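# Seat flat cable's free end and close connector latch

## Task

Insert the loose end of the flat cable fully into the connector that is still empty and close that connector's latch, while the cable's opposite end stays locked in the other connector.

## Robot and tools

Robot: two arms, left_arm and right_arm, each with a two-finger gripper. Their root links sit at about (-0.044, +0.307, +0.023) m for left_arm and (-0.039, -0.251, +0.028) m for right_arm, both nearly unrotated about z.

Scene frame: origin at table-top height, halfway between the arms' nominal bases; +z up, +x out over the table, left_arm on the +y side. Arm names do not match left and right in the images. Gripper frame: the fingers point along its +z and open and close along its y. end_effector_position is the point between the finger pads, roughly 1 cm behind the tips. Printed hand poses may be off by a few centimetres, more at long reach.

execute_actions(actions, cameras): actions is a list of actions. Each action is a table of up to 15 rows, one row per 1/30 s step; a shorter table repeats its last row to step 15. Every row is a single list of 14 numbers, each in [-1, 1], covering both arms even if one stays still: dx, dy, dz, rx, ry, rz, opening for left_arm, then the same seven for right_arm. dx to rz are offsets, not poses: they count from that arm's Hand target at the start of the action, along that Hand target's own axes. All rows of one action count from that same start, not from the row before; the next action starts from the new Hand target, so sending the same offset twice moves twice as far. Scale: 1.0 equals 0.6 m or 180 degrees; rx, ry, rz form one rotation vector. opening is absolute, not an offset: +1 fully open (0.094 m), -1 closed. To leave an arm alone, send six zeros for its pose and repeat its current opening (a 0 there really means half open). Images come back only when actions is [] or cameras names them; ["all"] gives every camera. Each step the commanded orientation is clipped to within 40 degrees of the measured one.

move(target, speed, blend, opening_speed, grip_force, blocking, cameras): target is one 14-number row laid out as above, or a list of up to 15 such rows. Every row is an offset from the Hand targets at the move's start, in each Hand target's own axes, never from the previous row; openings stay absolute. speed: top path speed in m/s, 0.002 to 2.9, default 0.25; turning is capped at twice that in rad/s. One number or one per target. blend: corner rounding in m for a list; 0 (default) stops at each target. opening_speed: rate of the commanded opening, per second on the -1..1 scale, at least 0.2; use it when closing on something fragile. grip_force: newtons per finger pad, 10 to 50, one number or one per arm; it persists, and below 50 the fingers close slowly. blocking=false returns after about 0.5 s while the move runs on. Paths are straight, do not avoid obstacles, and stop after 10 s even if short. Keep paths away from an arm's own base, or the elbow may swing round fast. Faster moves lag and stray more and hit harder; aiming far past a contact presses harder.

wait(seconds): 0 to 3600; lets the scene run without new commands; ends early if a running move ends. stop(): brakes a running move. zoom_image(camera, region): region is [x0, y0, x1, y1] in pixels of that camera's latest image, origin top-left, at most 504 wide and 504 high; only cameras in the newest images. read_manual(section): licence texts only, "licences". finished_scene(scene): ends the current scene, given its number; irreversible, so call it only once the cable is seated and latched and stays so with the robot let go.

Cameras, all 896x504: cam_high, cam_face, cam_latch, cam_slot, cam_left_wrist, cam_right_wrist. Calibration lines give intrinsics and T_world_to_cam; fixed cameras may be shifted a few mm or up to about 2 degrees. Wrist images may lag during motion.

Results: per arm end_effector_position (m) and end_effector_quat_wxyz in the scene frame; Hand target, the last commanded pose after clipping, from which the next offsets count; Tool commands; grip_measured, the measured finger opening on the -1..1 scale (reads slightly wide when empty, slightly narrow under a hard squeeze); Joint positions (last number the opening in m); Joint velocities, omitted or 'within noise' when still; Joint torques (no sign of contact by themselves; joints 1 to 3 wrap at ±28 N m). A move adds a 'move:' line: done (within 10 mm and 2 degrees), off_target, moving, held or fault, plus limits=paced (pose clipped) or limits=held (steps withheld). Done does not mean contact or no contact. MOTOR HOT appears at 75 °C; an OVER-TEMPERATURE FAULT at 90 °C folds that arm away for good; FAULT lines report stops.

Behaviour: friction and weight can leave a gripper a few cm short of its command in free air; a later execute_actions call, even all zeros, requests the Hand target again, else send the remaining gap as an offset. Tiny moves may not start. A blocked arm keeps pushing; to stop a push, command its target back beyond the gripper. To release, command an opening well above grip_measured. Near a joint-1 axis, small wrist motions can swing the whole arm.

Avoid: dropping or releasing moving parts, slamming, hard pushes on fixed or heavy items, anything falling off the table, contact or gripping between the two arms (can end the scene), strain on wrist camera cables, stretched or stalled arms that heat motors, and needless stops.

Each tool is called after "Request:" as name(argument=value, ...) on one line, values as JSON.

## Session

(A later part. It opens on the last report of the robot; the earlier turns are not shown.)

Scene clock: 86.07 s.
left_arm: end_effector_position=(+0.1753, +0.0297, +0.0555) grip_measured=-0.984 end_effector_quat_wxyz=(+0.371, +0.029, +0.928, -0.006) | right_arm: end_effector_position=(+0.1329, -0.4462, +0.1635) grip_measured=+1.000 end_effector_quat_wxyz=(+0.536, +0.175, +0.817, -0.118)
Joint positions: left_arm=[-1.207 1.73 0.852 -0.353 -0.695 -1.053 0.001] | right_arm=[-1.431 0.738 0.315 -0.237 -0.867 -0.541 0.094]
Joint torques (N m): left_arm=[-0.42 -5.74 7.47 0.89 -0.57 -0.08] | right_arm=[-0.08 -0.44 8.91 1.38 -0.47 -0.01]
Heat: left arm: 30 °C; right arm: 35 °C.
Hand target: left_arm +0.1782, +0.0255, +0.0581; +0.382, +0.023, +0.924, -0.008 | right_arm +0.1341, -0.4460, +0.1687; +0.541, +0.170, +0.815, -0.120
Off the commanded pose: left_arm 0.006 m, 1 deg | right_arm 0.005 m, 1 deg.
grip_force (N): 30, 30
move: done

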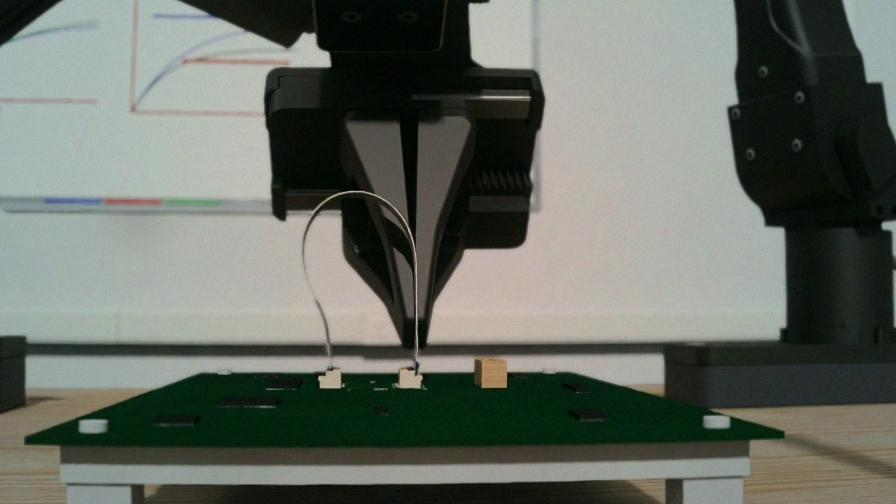

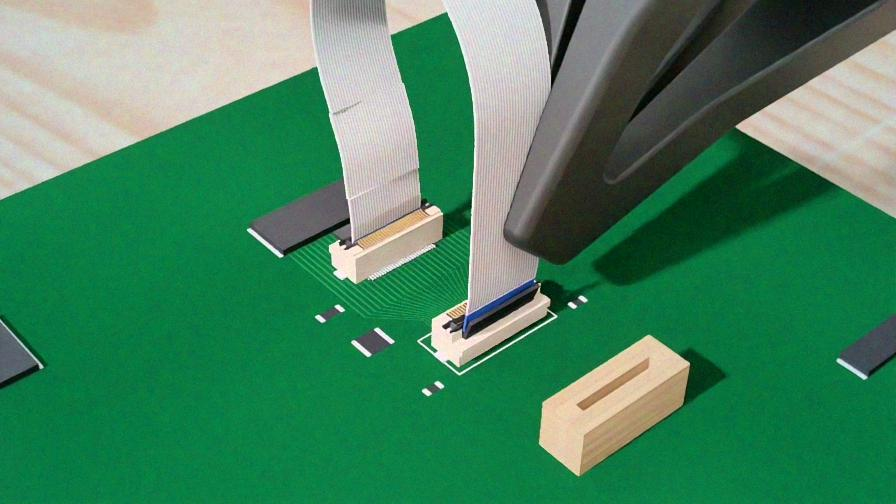

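Request:
move(target=[[-0.0462,0.0072,-0.0455,0,0,0,-1,0,0,0,0,0,0,1],[-0.0015,0.0072,-0.0007,0,0,0,-1,0,0,0,0,0,0,1]], speed=0.08, blend=[0.003,0], cameras=["cam_latch","cam_slot"])

Request:
zoom_image(camera="cam_latch", region=[340, 260, 500, 400])

Request:
zoom_image(camera="cam_slot", region=[360, 200, 620, 400])

Scene clock: 89.10 s.
left_arm: end_effector_position=(+0.1762, +0.0276, +0.0607) grip_measured=-0.984 end_effector_quat_wxyz=(+0.374, +0.026, +0.927, -0.012) | right_arm: end_effector_position=(+0.1329, -0.4462, +0.1635) grip_measured=+1.000 end_effector_quat_wxyz=(+0.536, +0.175, +0.817, -0.118)
Joint positions: left_arm=[-1.207 1.718 0.859 -0.359 -0.696 -1.053 0.001] | right_arm=[-1.431 0.738 0.315 -0.237 -0.867 -0.541 0.094]
Joint velocities: left_arm=[within noise] | right_arm=[-0.002 -0.002 -0.012 0.154 0.081 -0.081 0]
Joint torques (N m): left_arm=[0.1 -6.04 5.45 0.97 -0.53 -0.03] | right_arm=[-0.09 -0.49 8.91 1.38 -0.47 -0.02]
Heat: left arm: 30 °C; right arm: 35 °C.
Hand target: left_arm +0.1787, +0.0299, +0.0590; +0.382, +0.023, +0.924, -0.008 | right_arm +0.1341, -0.4460, +0.1687; +0.541, +0.170, +0.815, -0.120
Off the commanded pose: left_arm 0.004 m, 1 deg | right_arm 0.005 m, 1 deg.
grip_force (N): 30, 30
move: done

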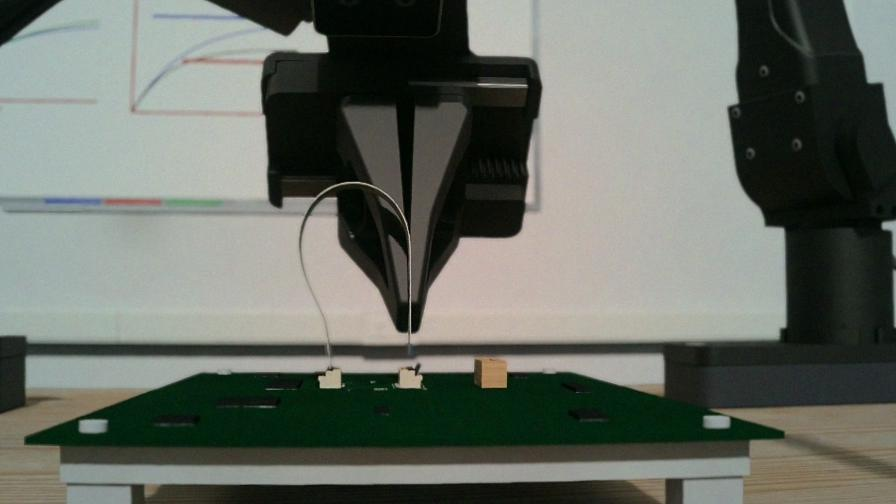

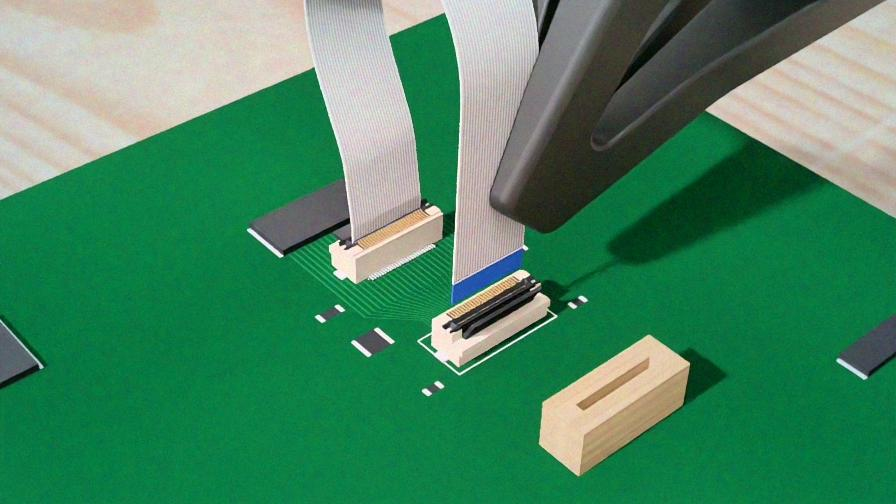

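Scaled by 3.150 from the camera's image (finer frame: 1280x720).

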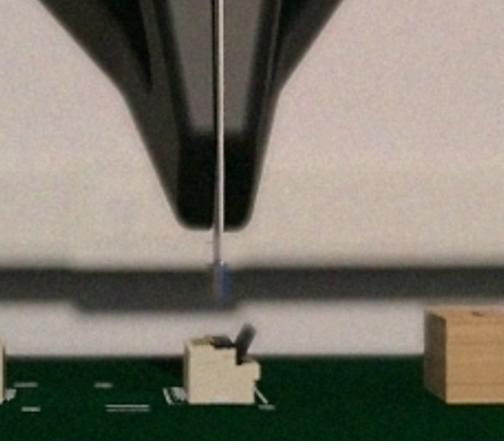

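Scaled by 1.938 from the camera's image (finer frame: 1280x720).

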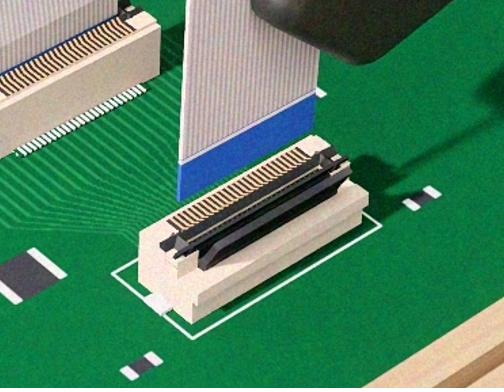

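Request:
move(target=[[0.0041,0,0.0077,0,0,0,-1,0,0,0,0,0,0,1]], speed=0.05, cameras=["cam_latch","cam_slot"])

Request:
zoom_image(camera="cam_latch", region=[340, 260, 500, 400])

Request:
zoom_image(camera="cam_slot", region=[360, 200, 620, 400])

Scene clock: 90.73 s.
left_arm: end_effector_position=(+0.1768, +0.0258, +0.0571) grip_measured=-0.984 end_effector_quat_wxyz=(+0.375, +0.025, +0.926, -0.016) | right_arm: end_effector_position=(+0.1329, -0.4462, +0.1635) grip_measured=+1.000 end_effector_quat_wxyz=(+0.536, +0.175, +0.817, -0.118)
Joint positions: left_arm=[-1.207 1.73 0.852 -0.332 -0.696 -1.053 0.001] | right_arm=[-1.431 0.738 0.315 -0.237 -0.867 -0.541 0.094]
Joint torques (N m): left_arm=[0.46 -5.87 5.3 1.02 -0.52 0.04] | right_arm=[-0.13 -0.5 8.9 1.38 -0.46 0]
Heat: left arm: 30 °C; right arm: 35 °C.
Hand target: left_arm +0.1802, +0.0298, +0.0541; +0.382, +0.023, +0.924, -0.009 | right_arm +0.1341, -0.4460, +0.1687; +0.541, +0.170, +0.815, -0.120
Off the commanded pose: left_arm 0.006 m, 1 deg | right_arm 0.005 m, 1 deg.
grip_force (N): 30, 30
move: done

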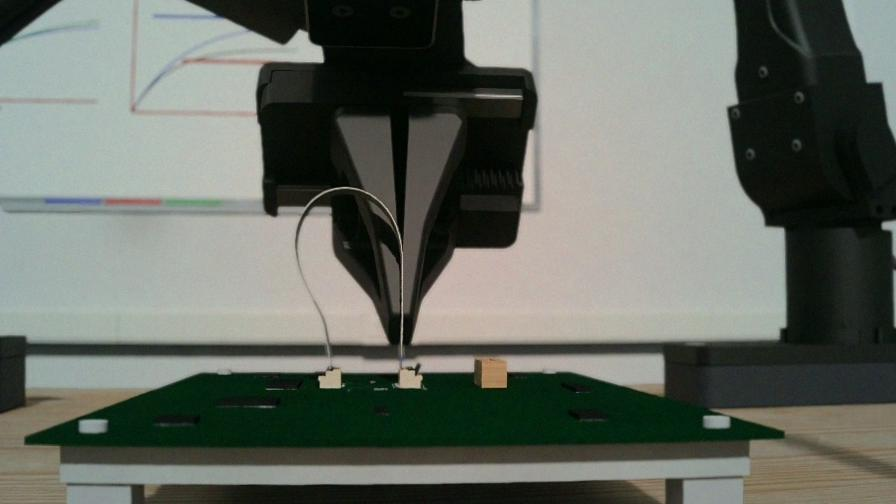

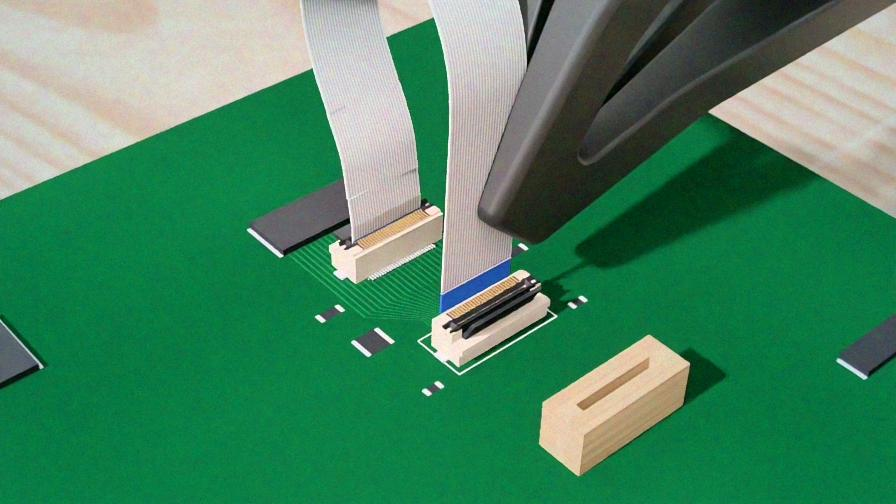

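Scaled by 3.150 from the camera's image (finer frame: 1280x720).

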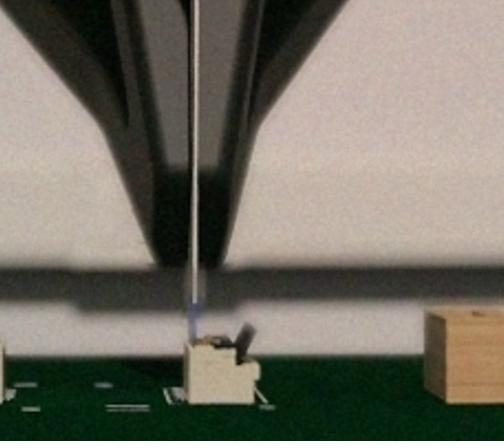

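Scaled by 1.938 from the camera's image (finer frame: 1280x720).

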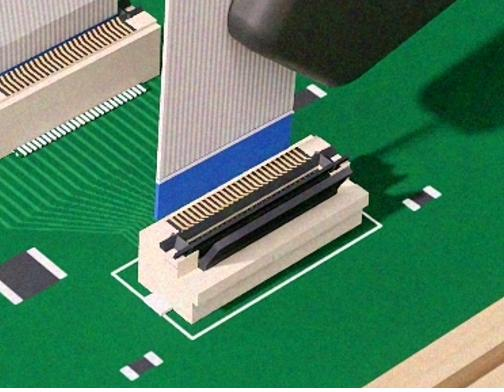

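Request:
move(target=[[-0.049,0,-0.0523,0,0,0,-1,0,0,0,0,0,0,1],[-0.0053,0,-0.0063,0,0,0,-1,0,0,0,0,0,0,1]], speed=0.08, blend=[0.003,0])

Request:
move(target=[[0,-0.0055,0,0,0,0,-1,0,0,0,0,0,0,1]], speed=0.05, cameras=["cam_latch","cam_slot"])

Request:
zoom_image(camera="cam_latch", region=[340, 260, 500, 400])

Request:
zoom_image(camera="cam_slot", region=[360, 200, 620, 400])

Scene clock: 94.53 s.
left_arm: end_effector_position=(+0.1768, +0.0272, +0.0611) grip_measured=-0.984 end_effector_quat_wxyz=(+0.375, +0.025, +0.926, -0.012) | right_arm: end_effector_position=(+0.1329, -0.4462, +0.1635) grip_measured=+1.000 end_effector_quat_wxyz=(+0.536, +0.175, +0.817, -0.118)
Joint positions: left_arm=[-1.207 1.72 0.86 -0.356 -0.699 -1.053 0.001] | right_arm=[-1.431 0.738 0.315 -0.237 -0.867 -0.541 0.094]
Joint torques (N m): left_arm=[0.38 -6.08 5.49 1.01 -0.49 0.03] | right_arm=[-0.12 -0.47 8.94 1.38 -0.48 0]
Heat: left arm: 30 °C; right arm: 35 °C.
Hand target: left_arm +0.1798, +0.0299, +0.0589; +0.382, +0.023, +0.924, -0.008 | right_arm +0.1341, -0.4460, +0.1687; +0.541, +0.170, +0.815, -0.120
Off the commanded pose: left_arm 0.004 m, 1 deg | right_arm 0.005 m, 1 deg.
grip_force (N): 30, 30
move: done

Scene clock: 95.03 s.
left_arm: end_effector_position=(+0.1766, +0.0278, +0.0584) grip_measured=-0.984 end_effector_quat_wxyz=(+0.374, +0.027, +0.927, -0.009) | right_arm: end_effector_position=(+0.1329, -0.4462, +0.1635) grip_measured=+1.000 end_effector_quat_wxyz=(+0.536, +0.175, +0.817, -0.118)
Joint positions: left_arm=[-1.207 1.728 0.86 -0.355 -0.699 -1.053 0.001] | right_arm=[-1.431 0.738 0.315 -0.237 -0.867 -0.541 0.094]
Joint torques (N m): left_arm=[0.02 -5.91 6.69 0.94 -0.52 -0.03] | right_arm=[-0.09 -0.42 8.91 1.37 -0.47 -0.02]
Heat: left arm: 30 °C; right arm: 35 °C.
Hand target: left_arm +0.1797, +0.0265, +0.0590; +0.382, +0.023, +0.924, -0.008 | right_arm +0.1341, -0.4460, +0.1687; +0.541, +0.170, +0.815, -0.120
Off the commanded pose: left_arm 0.003 m, 1 deg | right_arm 0.005 m, 1 deg.
grip_force (N): 30, 30
move: done

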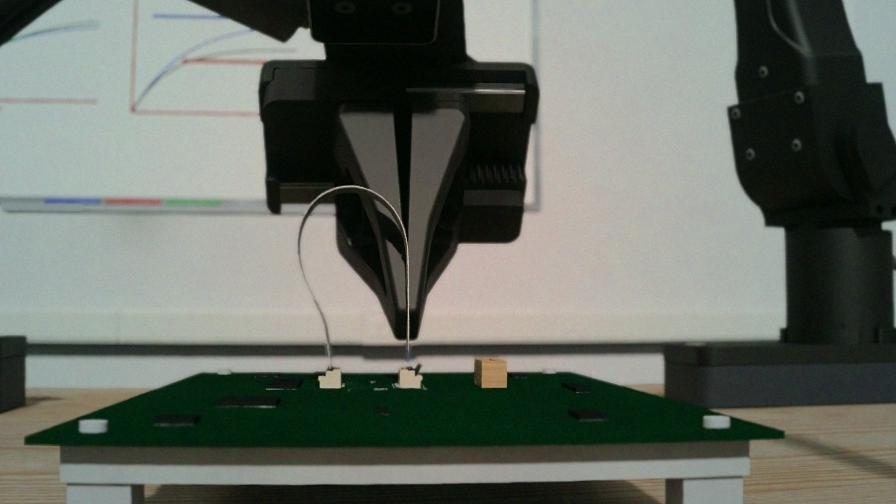

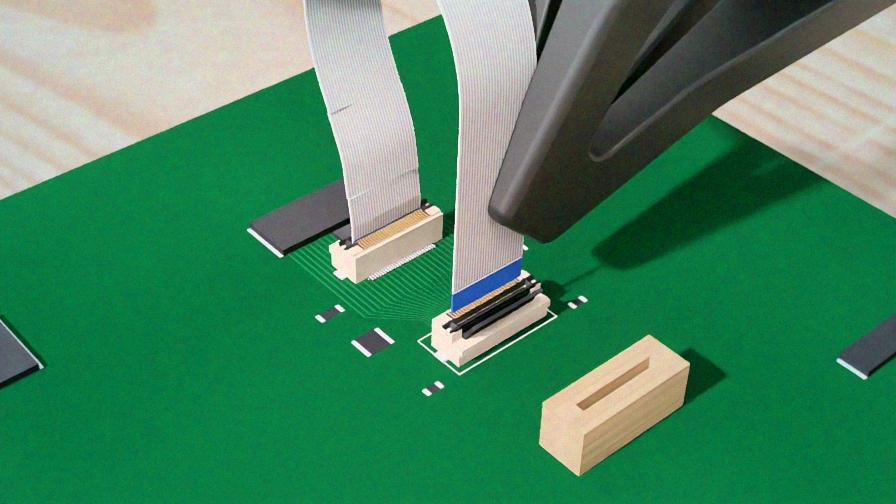

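Scaled by 3.150 from the camera's image (finer frame: 1280x720).

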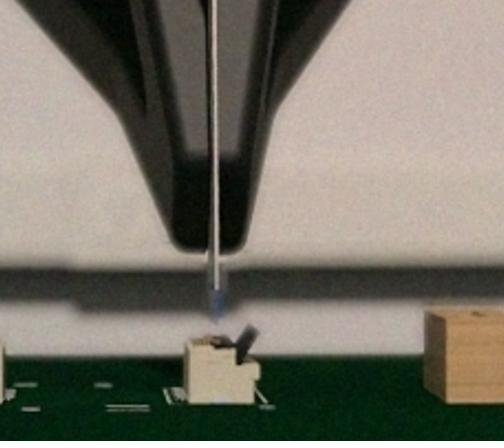

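Scaled by 1.938 from the camera's image (finer frame: 1280x720).

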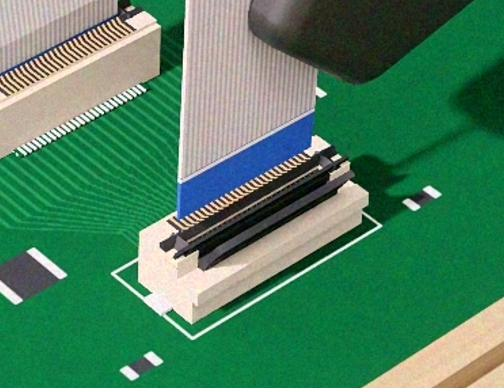

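Request:
move(target=[[0,-0.0035,0,0,0,0,-1,0,0,0,0,0,0,1]], speed=0.05, cameras=["cam_latch","cam_slot"])

Request:
zoom_image(camera="cam_latch", region=[340, 260, 500, 400])

Request:
zoom_image(camera="cam_slot", region=[360, 200, 620, 400])

Scene clock: 96.77 s.
left_arm: end_effector_position=(+0.1765, +0.0283, +0.0564) grip_measured=-0.984 end_effector_quat_wxyz=(+0.373, +0.028, +0.927, -0.006) | right_arm: end_effector_position=(+0.1329, -0.4462, +0.1635) grip_measured=+1.000 end_effector_quat_wxyz=(+0.536, +0.175, +0.817, -0.118)
Joint positions: left_arm=[-1.207 1.734 0.86 -0.355 -0.699 -1.053 0.001] | right_arm=[-1.431 0.738 0.315 -0.237 -0.867 -0.541 0.094]
Joint torques (N m): left_arm=[-0.14 -5.9 7.45 0.9 -0.54 -0.06] | right_arm=[-0.17 -0.46 8.85 1.38 -0.48 0]
Heat: left arm: 30 °C; right arm: 35 °C.
Hand target: left_arm +0.1796, +0.0245, +0.0589; +0.382, +0.023, +0.924, -0.008 | right_arm +0.1341, -0.4460, +0.1687; +0.541, +0.170, +0.815, -0.120
Off the commanded pose: left_arm 0.006 m, 1 deg | right_arm 0.005 m, 1 deg.
grip_force (N): 30, 30
move: done

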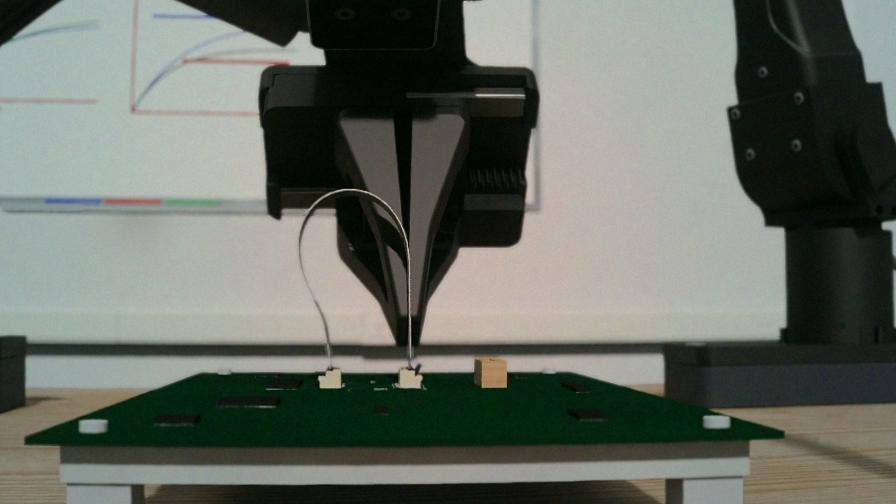

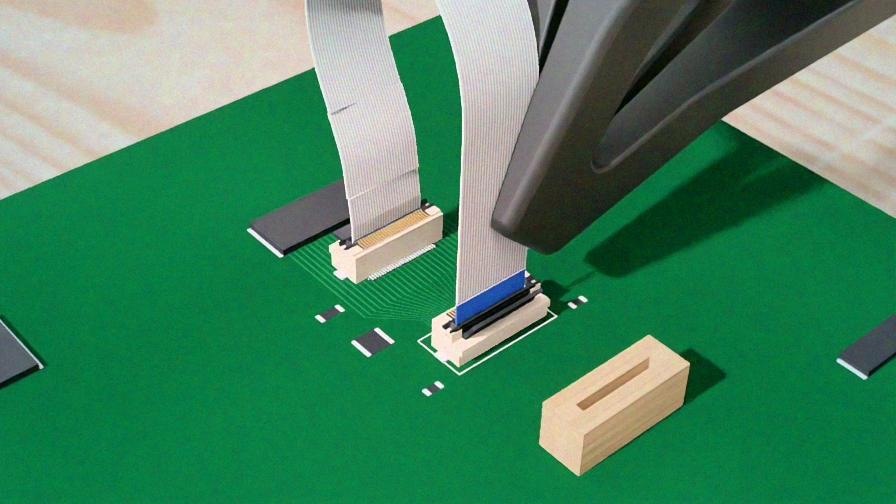

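Scaled by 3.150 from the camera's image (finer frame: 1280x720).

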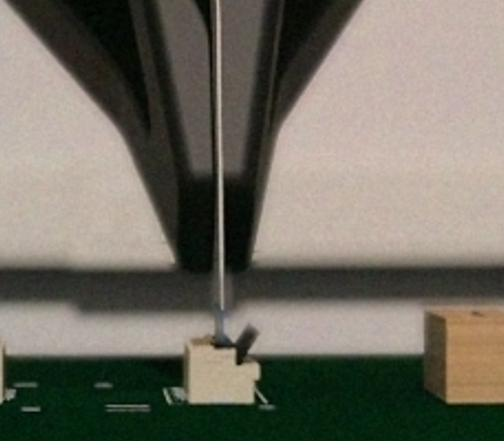

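Scaled by 1.938 from the camera's image (finer frame: 1280x720).

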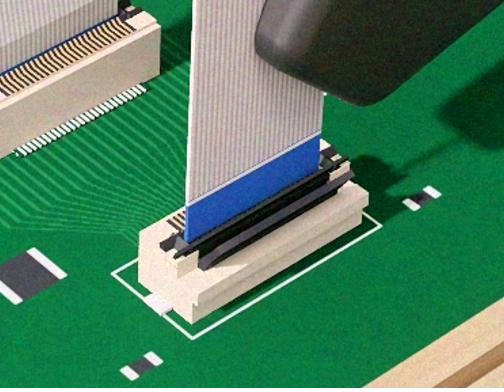

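Request:
move(target=[[0,-0.006,0,0,0,0,-1,0,0,0,0,0,0,1]], speed=0.05, cameras=["cam_latch","cam_slot"])

Request:
zoom_image(camera="cam_latch", region=[340, 260, 500, 400])

Request:
zoom_image(camera="cam_slot", region=[360, 200, 620, 400])

Scene clock: 97.90 s.
left_arm: end_effector_position=(+0.1759, +0.0287, +0.0537) grip_measured=-0.984 end_effector_quat_wxyz=(+0.372, +0.030, +0.928, -0.003) | right_arm: end_effector_position=(+0.1329, -0.4462, +0.1635) grip_measured=+1.000 end_effector_quat_wxyz=(+0.536, +0.175, +0.817, -0.118)
Joint positions: left_arm=[-1.209 1.744 0.86 -0.355 -0.701 -1.055 0.001] | right_arm=[-1.431 0.738 0.315 -0.237 -0.867 -0.541 0.094]
Joint torques (N m): left_arm=[-0.4 -5.76 8.85 0.8 -0.52 -0.1] | right_arm=[-0.09 -0.54 8.91 1.38 -0.47 -0.01]
Heat: left arm: 30 °C; right arm: 35 °C.
Hand target: left_arm +0.1794, +0.0207, +0.0590; +0.382, +0.023, +0.924, -0.009 | right_arm +0.1341, -0.4460, +0.1687; +0.541, +0.170, +0.815, -0.120
Off the commanded pose: left_arm 0.010 m, 2 deg | right_arm 0.005 m, 1 deg.
grip_force (N): 30, 30
move: done

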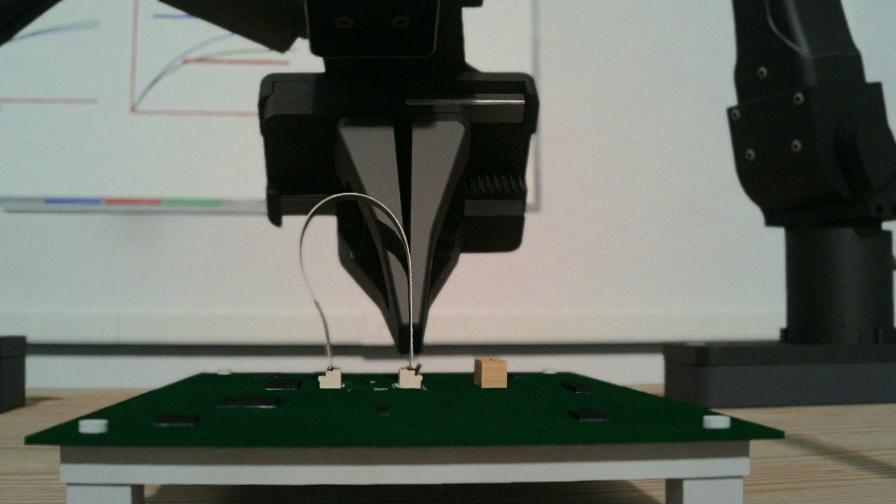

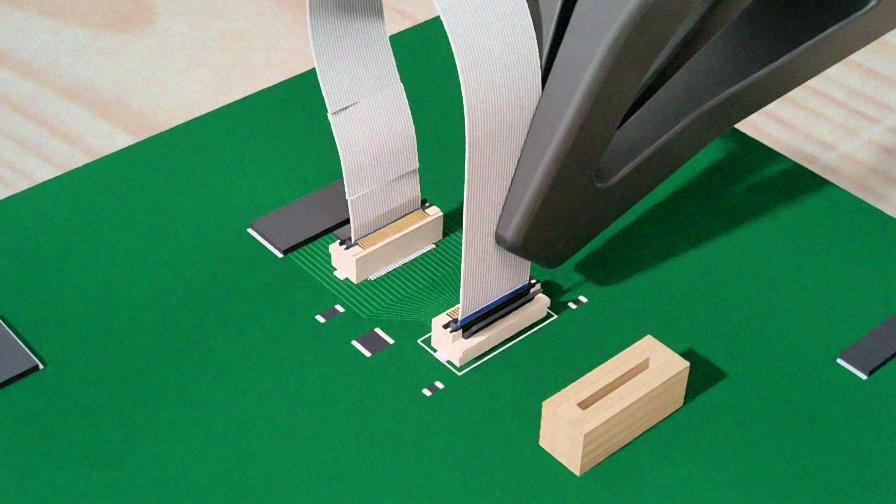

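Scaled by 3.150 from the camera's image (finer frame: 1280x720).

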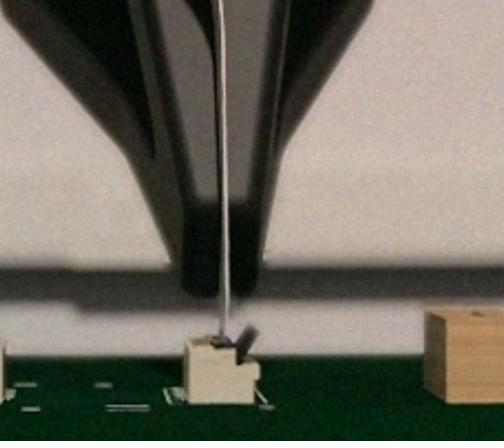

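Scaled by 1.938 from the camera's image (finer frame: 1280x720).

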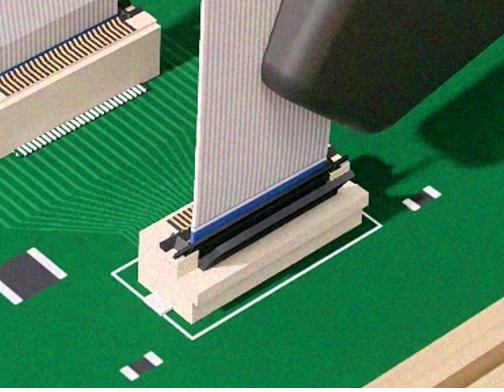

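Request:
move(target=[[0,-0.0045,0,0,0,0,-1,0,0,0,0,0,0,1]], speed=0.05, cameras=["cam_latch","cam_slot"])

Request:
zoom_image(camera="cam_latch", region=[340, 260, 500, 400])

Request:
zoom_image(camera="cam_slot", region=[360, 200, 620, 400])

Scene clock: 99.03 s.
left_arm: end_effector_position=(+0.1753, +0.0273, +0.0526) grip_measured=-0.984 end_effector_quat_wxyz=(+0.372, +0.030, +0.928, -0.002) | right_arm: end_effector_position=(+0.1329, -0.4462, +0.1635) grip_measured=+1.000 end_effector_quat_wxyz=(+0.536, +0.175, +0.817, -0.118)
Joint positions: left_arm=[-1.212 1.751 0.864 -0.356 -0.701 -1.058 0.001] | right_arm=[-1.431 0.738 0.315 -0.237 -0.867 -0.541 0.094]
Joint torques (N m): left_arm=[-0.42 -5.78 9.46 0.74 -0.52 -0.11] | right_arm=[-0.13 -0.5 8.91 1.38 -0.48 -0.01]
Heat: left arm: 30 °C; right arm: 35 °C.
Hand target: left_arm +0.1792, +0.0181, +0.0589; +0.382, +0.023, +0.924, -0.008 | right_arm +0.1341, -0.4460, +0.1687; +0.541, +0.170, +0.815, -0.120
Off the commanded pose: left_arm 0.012 m, 2 deg | right_arm 0.005 m, 1 deg.
grip_force (N): 30, 30
move: off_target (left_arm)

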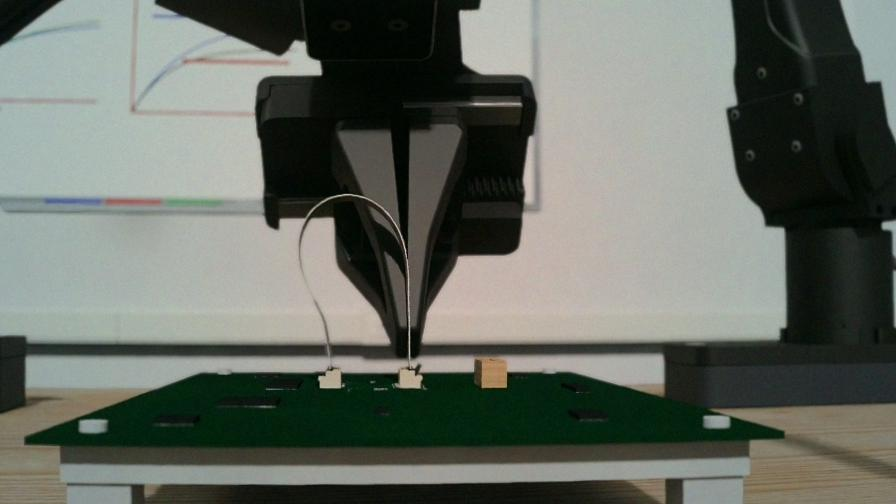

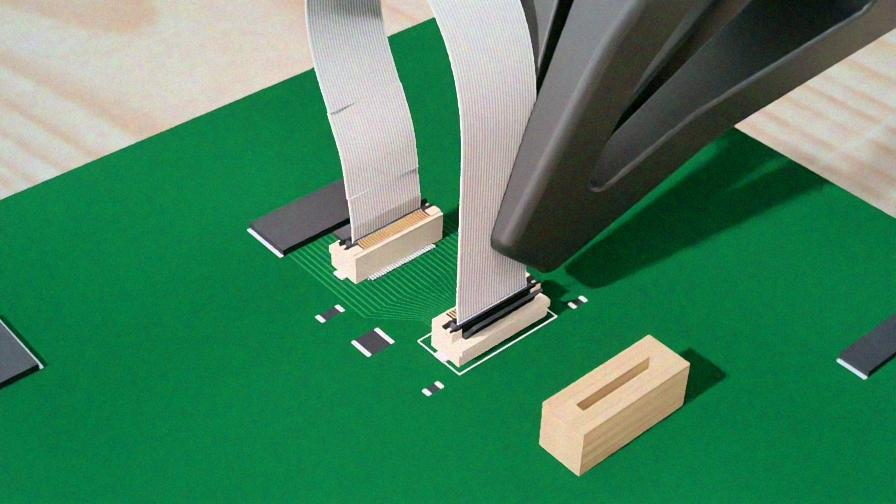

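Scaled by 3.150 from the camera's image (finer frame: 1280x720).

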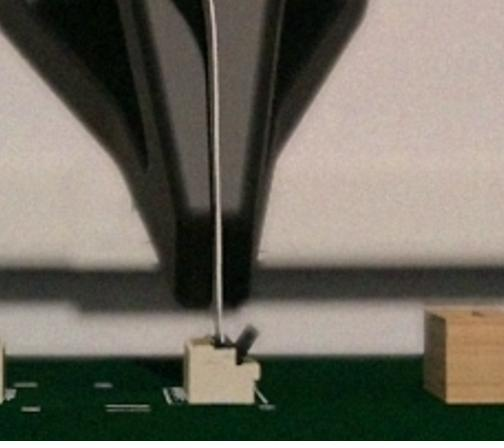

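Scaled by 1.938 from the camera's image (finer frame: 1280x720).

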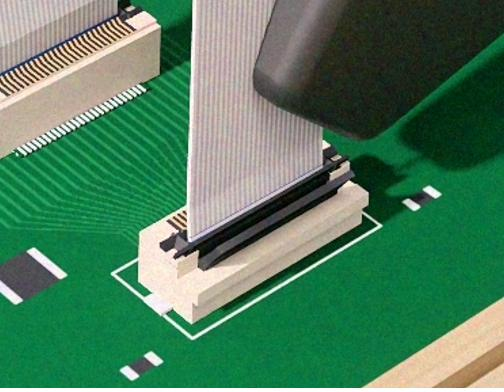

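Request:
move(target=[[0.003,-0.0045,0.003,0,0,0,-1,0,0,0,0,0,0,1]], speed=0.05, cameras=["cam_latch","cam_slot"])

Request:
zoom_image(camera="cam_latch", region=[340, 260, 500, 400])

Request:
zoom_image(camera="cam_slot", region=[300, 150, 620, 400])

Scene clock: 100.03 s.
left_arm: end_effector_position=(+0.1759, +0.0274, +0.0523) grip_measured=-0.984 end_effector_quat_wxyz=(+0.376, +0.031, +0.926, +0.004) | right_arm: end_effector_position=(+0.1329, -0.4462, +0.1635) grip_measured=+1.000 end_effector_quat_wxyz=(+0.536, +0.175, +0.817, -0.118)
Joint positions: left_arm=[-1.216 1.761 0.872 -0.365 -0.714 -1.062 0.001] | right_arm=[-1.431 0.738 0.315 -0.237 -0.867 -0.541 0.094]
Joint torques (N m): left_arm=[-0.44 -5.48 9.39 0.86 -0.4 -0.1] | right_arm=[-0.09 -0.46 8.92 1.39 -0.47 -0.01]
Heat: left arm: 30 °C; right arm: 35 °C.
Hand target: left_arm +0.1790, +0.0154, +0.0563; +0.382, +0.023, +0.924, -0.009 | right_arm +0.1341, -0.4460, +0.1687; +0.541, +0.170, +0.815, -0.120
Off the commanded pose: left_arm 0.013 m, 2 deg | right_arm 0.005 m, 1 deg.
grip_force (N): 30, 30
move: off_target (left_arm)

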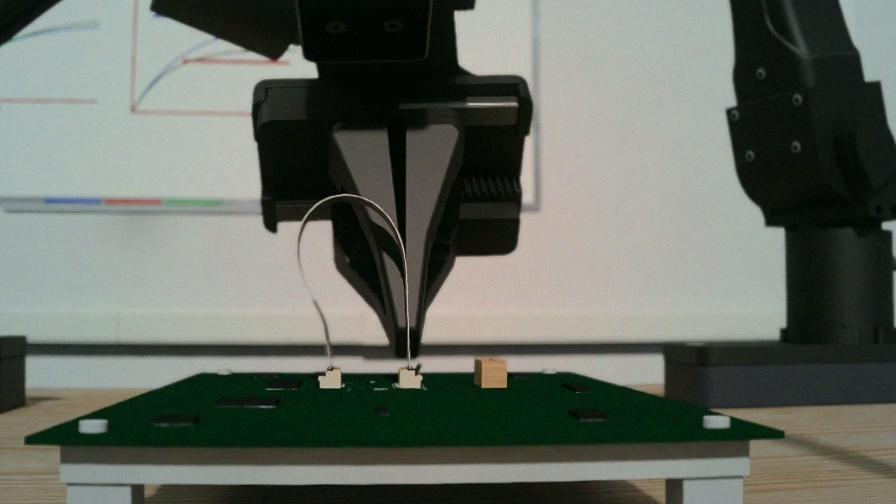

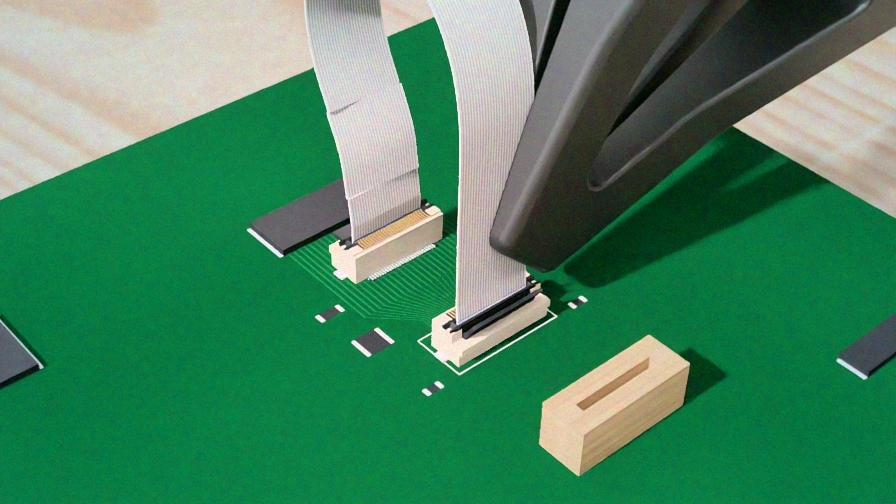

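Scaled by 3.150 from the camera's image (finer frame: 1280x720).

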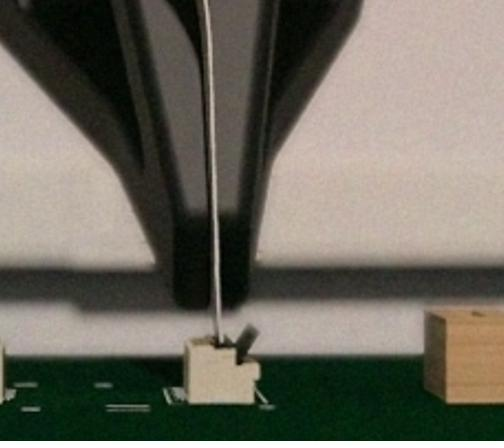

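Scaled by 1.575 from the camera's image (finer frame: 1280x720).

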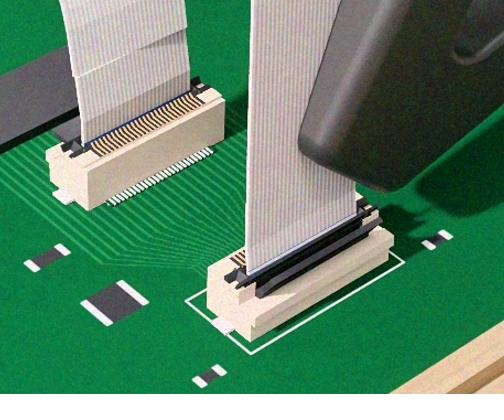

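Request:
move(target=[[0,0,0,0,0,0,-0.82,0,0,0,0,0,0,1]], opening_speed=0.4, cameras=["cam_latch","cam_slot"])

Request:
zoom_image(camera="cam_latch", region=[340, 260, 500, 400])

Scene clock: 102.00 s.
left_arm: end_effector_position=(+0.1751, +0.0276, +0.0495) grip_measured=-0.823 end_effector_quat_wxyz=(+0.372, +0.032, +0.928, +0.006) | right_arm: end_effector_position=(+0.1329, -0.4462, +0.1635) grip_measured=+1.000 end_effector_quat_wxyz=(+0.536, +0.175, +0.817, -0.118)
Joint positions: left_arm=[-1.216 1.769 0.872 -0.365 -0.709 -1.063 0.008] | right_arm=[-1.431 0.738 0.315 -0.237 -0.867 -0.541 0.094]
Joint torques (N m): left_arm=[-0.39 -6.17 9.26 0.84 -0.46 -0.09] | right_arm=[-0.08 -0.49 8.9 1.37 -0.48 0]
Heat: left arm: 30 °C; right arm: 35 °C.
Hand target: left_arm +0.1790, +0.0154, +0.0563; +0.382, +0.023, +0.924, -0.008 | right_arm +0.1341, -0.4460, +0.1687; +0.541, +0.170, +0.815, -0.120
Off the commanded pose: left_arm 0.015 m, 2 deg | right_arm 0.005 m, 1 deg.
grip_force (N): 30, 30
move: done

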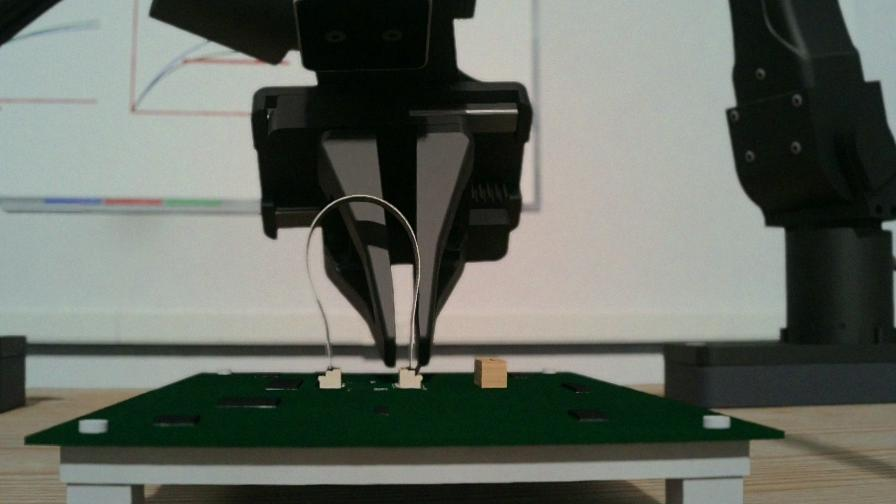

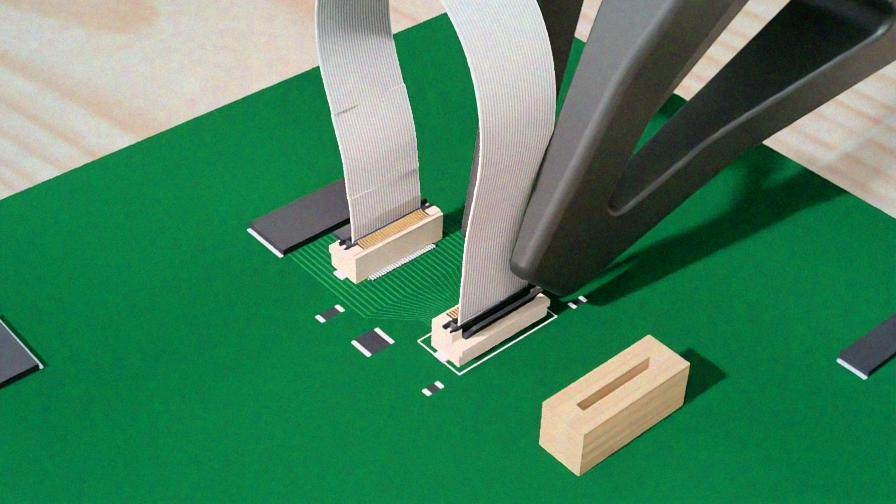

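Scaled by 3.150 from the camera's image (finer frame: 1280x720).

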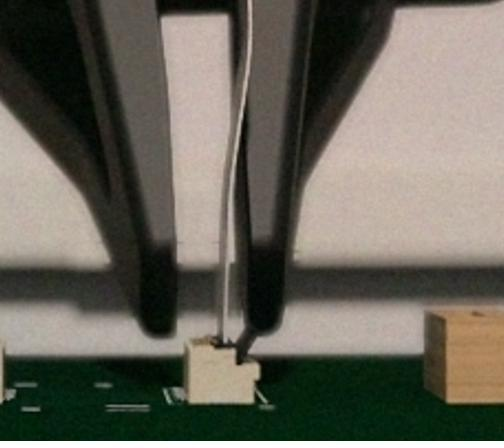

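Request:
move(target=[[0,-0.008,0,0,0,0,-0.82,0,0,0,0,0,0,1]], speed=0.04, cameras=["cam_latch","cam_slot"])

Request:
zoom_image(camera="cam_latch", region=[340, 260, 500, 400])

Request:
zoom_image(camera="cam_slot", region=[360, 200, 620, 400])

Scene clock: 103.13 s.
left_arm: end_effector_position=(+0.1752, +0.0233, +0.0497) grip_measured=-0.822 end_effector_quat_wxyz=(+0.372, +0.031, +0.928, +0.005) | right_arm: end_effector_position=(+0.1329, -0.4462, +0.1635) grip_measured=+1.000 end_effector_quat_wxyz=(+0.536, +0.175, +0.817, -0.118)
Joint positions: left_arm=[-1.219 1.781 0.89 -0.371 -0.709 -1.069 0.008] | right_arm=[-1.431 0.738 0.315 -0.237 -0.867 -0.541 0.094]
Joint torques (N m): left_arm=[-0.55 -6.01 9.61 0.83 -0.49 -0.1] | right_arm=[-0.13 -0.51 8.91 1.37 -0.47 0]
Heat: left arm: 30 °C; right arm: 35 °C.
Hand target: left_arm +0.1788, +0.0106, +0.0565; +0.382, +0.023, +0.924, -0.009 | right_arm +0.1341, -0.4460, +0.1687; +0.541, +0.170, +0.815, -0.120
Off the commanded pose: left_arm 0.015 m, 2 deg | right_arm 0.005 m, 1 deg.
grip_force (N): 30, 30
move: off_target (left_arm)

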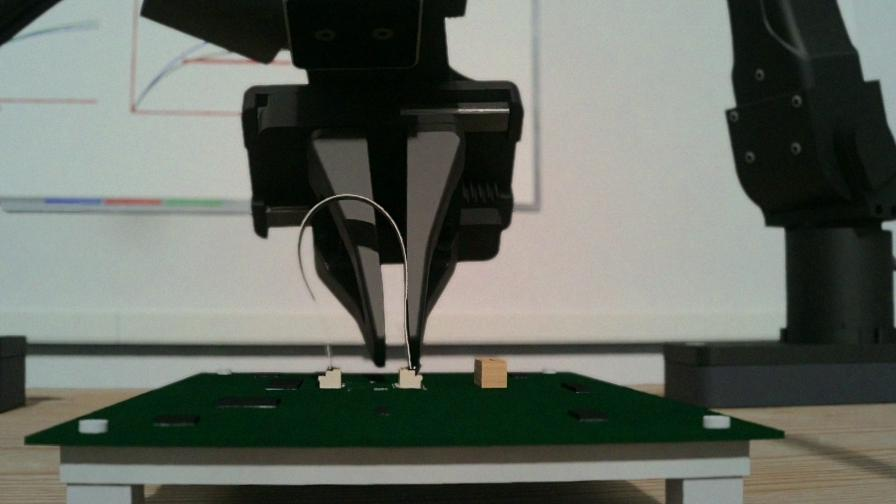

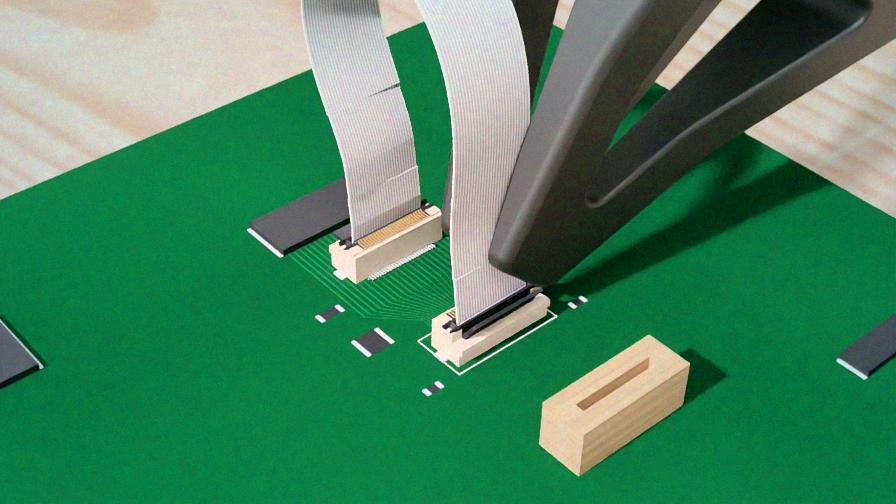

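Scaled by 3.150 from the camera's image (finer frame: 1280x720).

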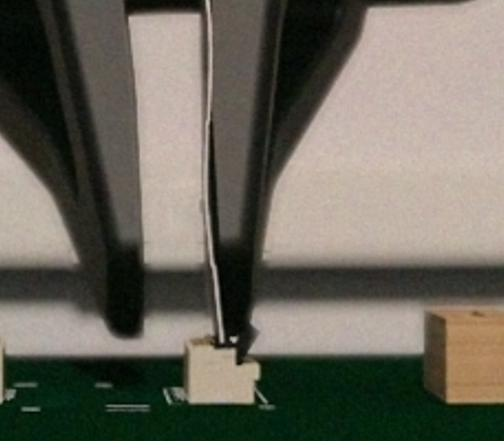

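Scaled by 1.938 from the camera's image (finer frame: 1280x720).

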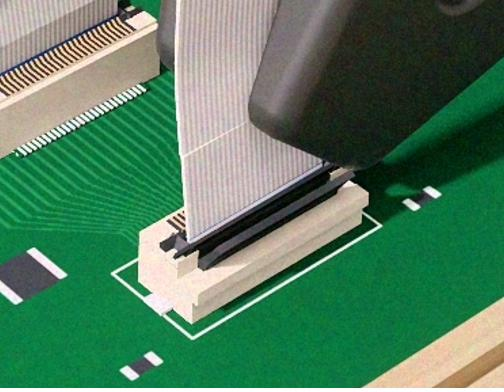

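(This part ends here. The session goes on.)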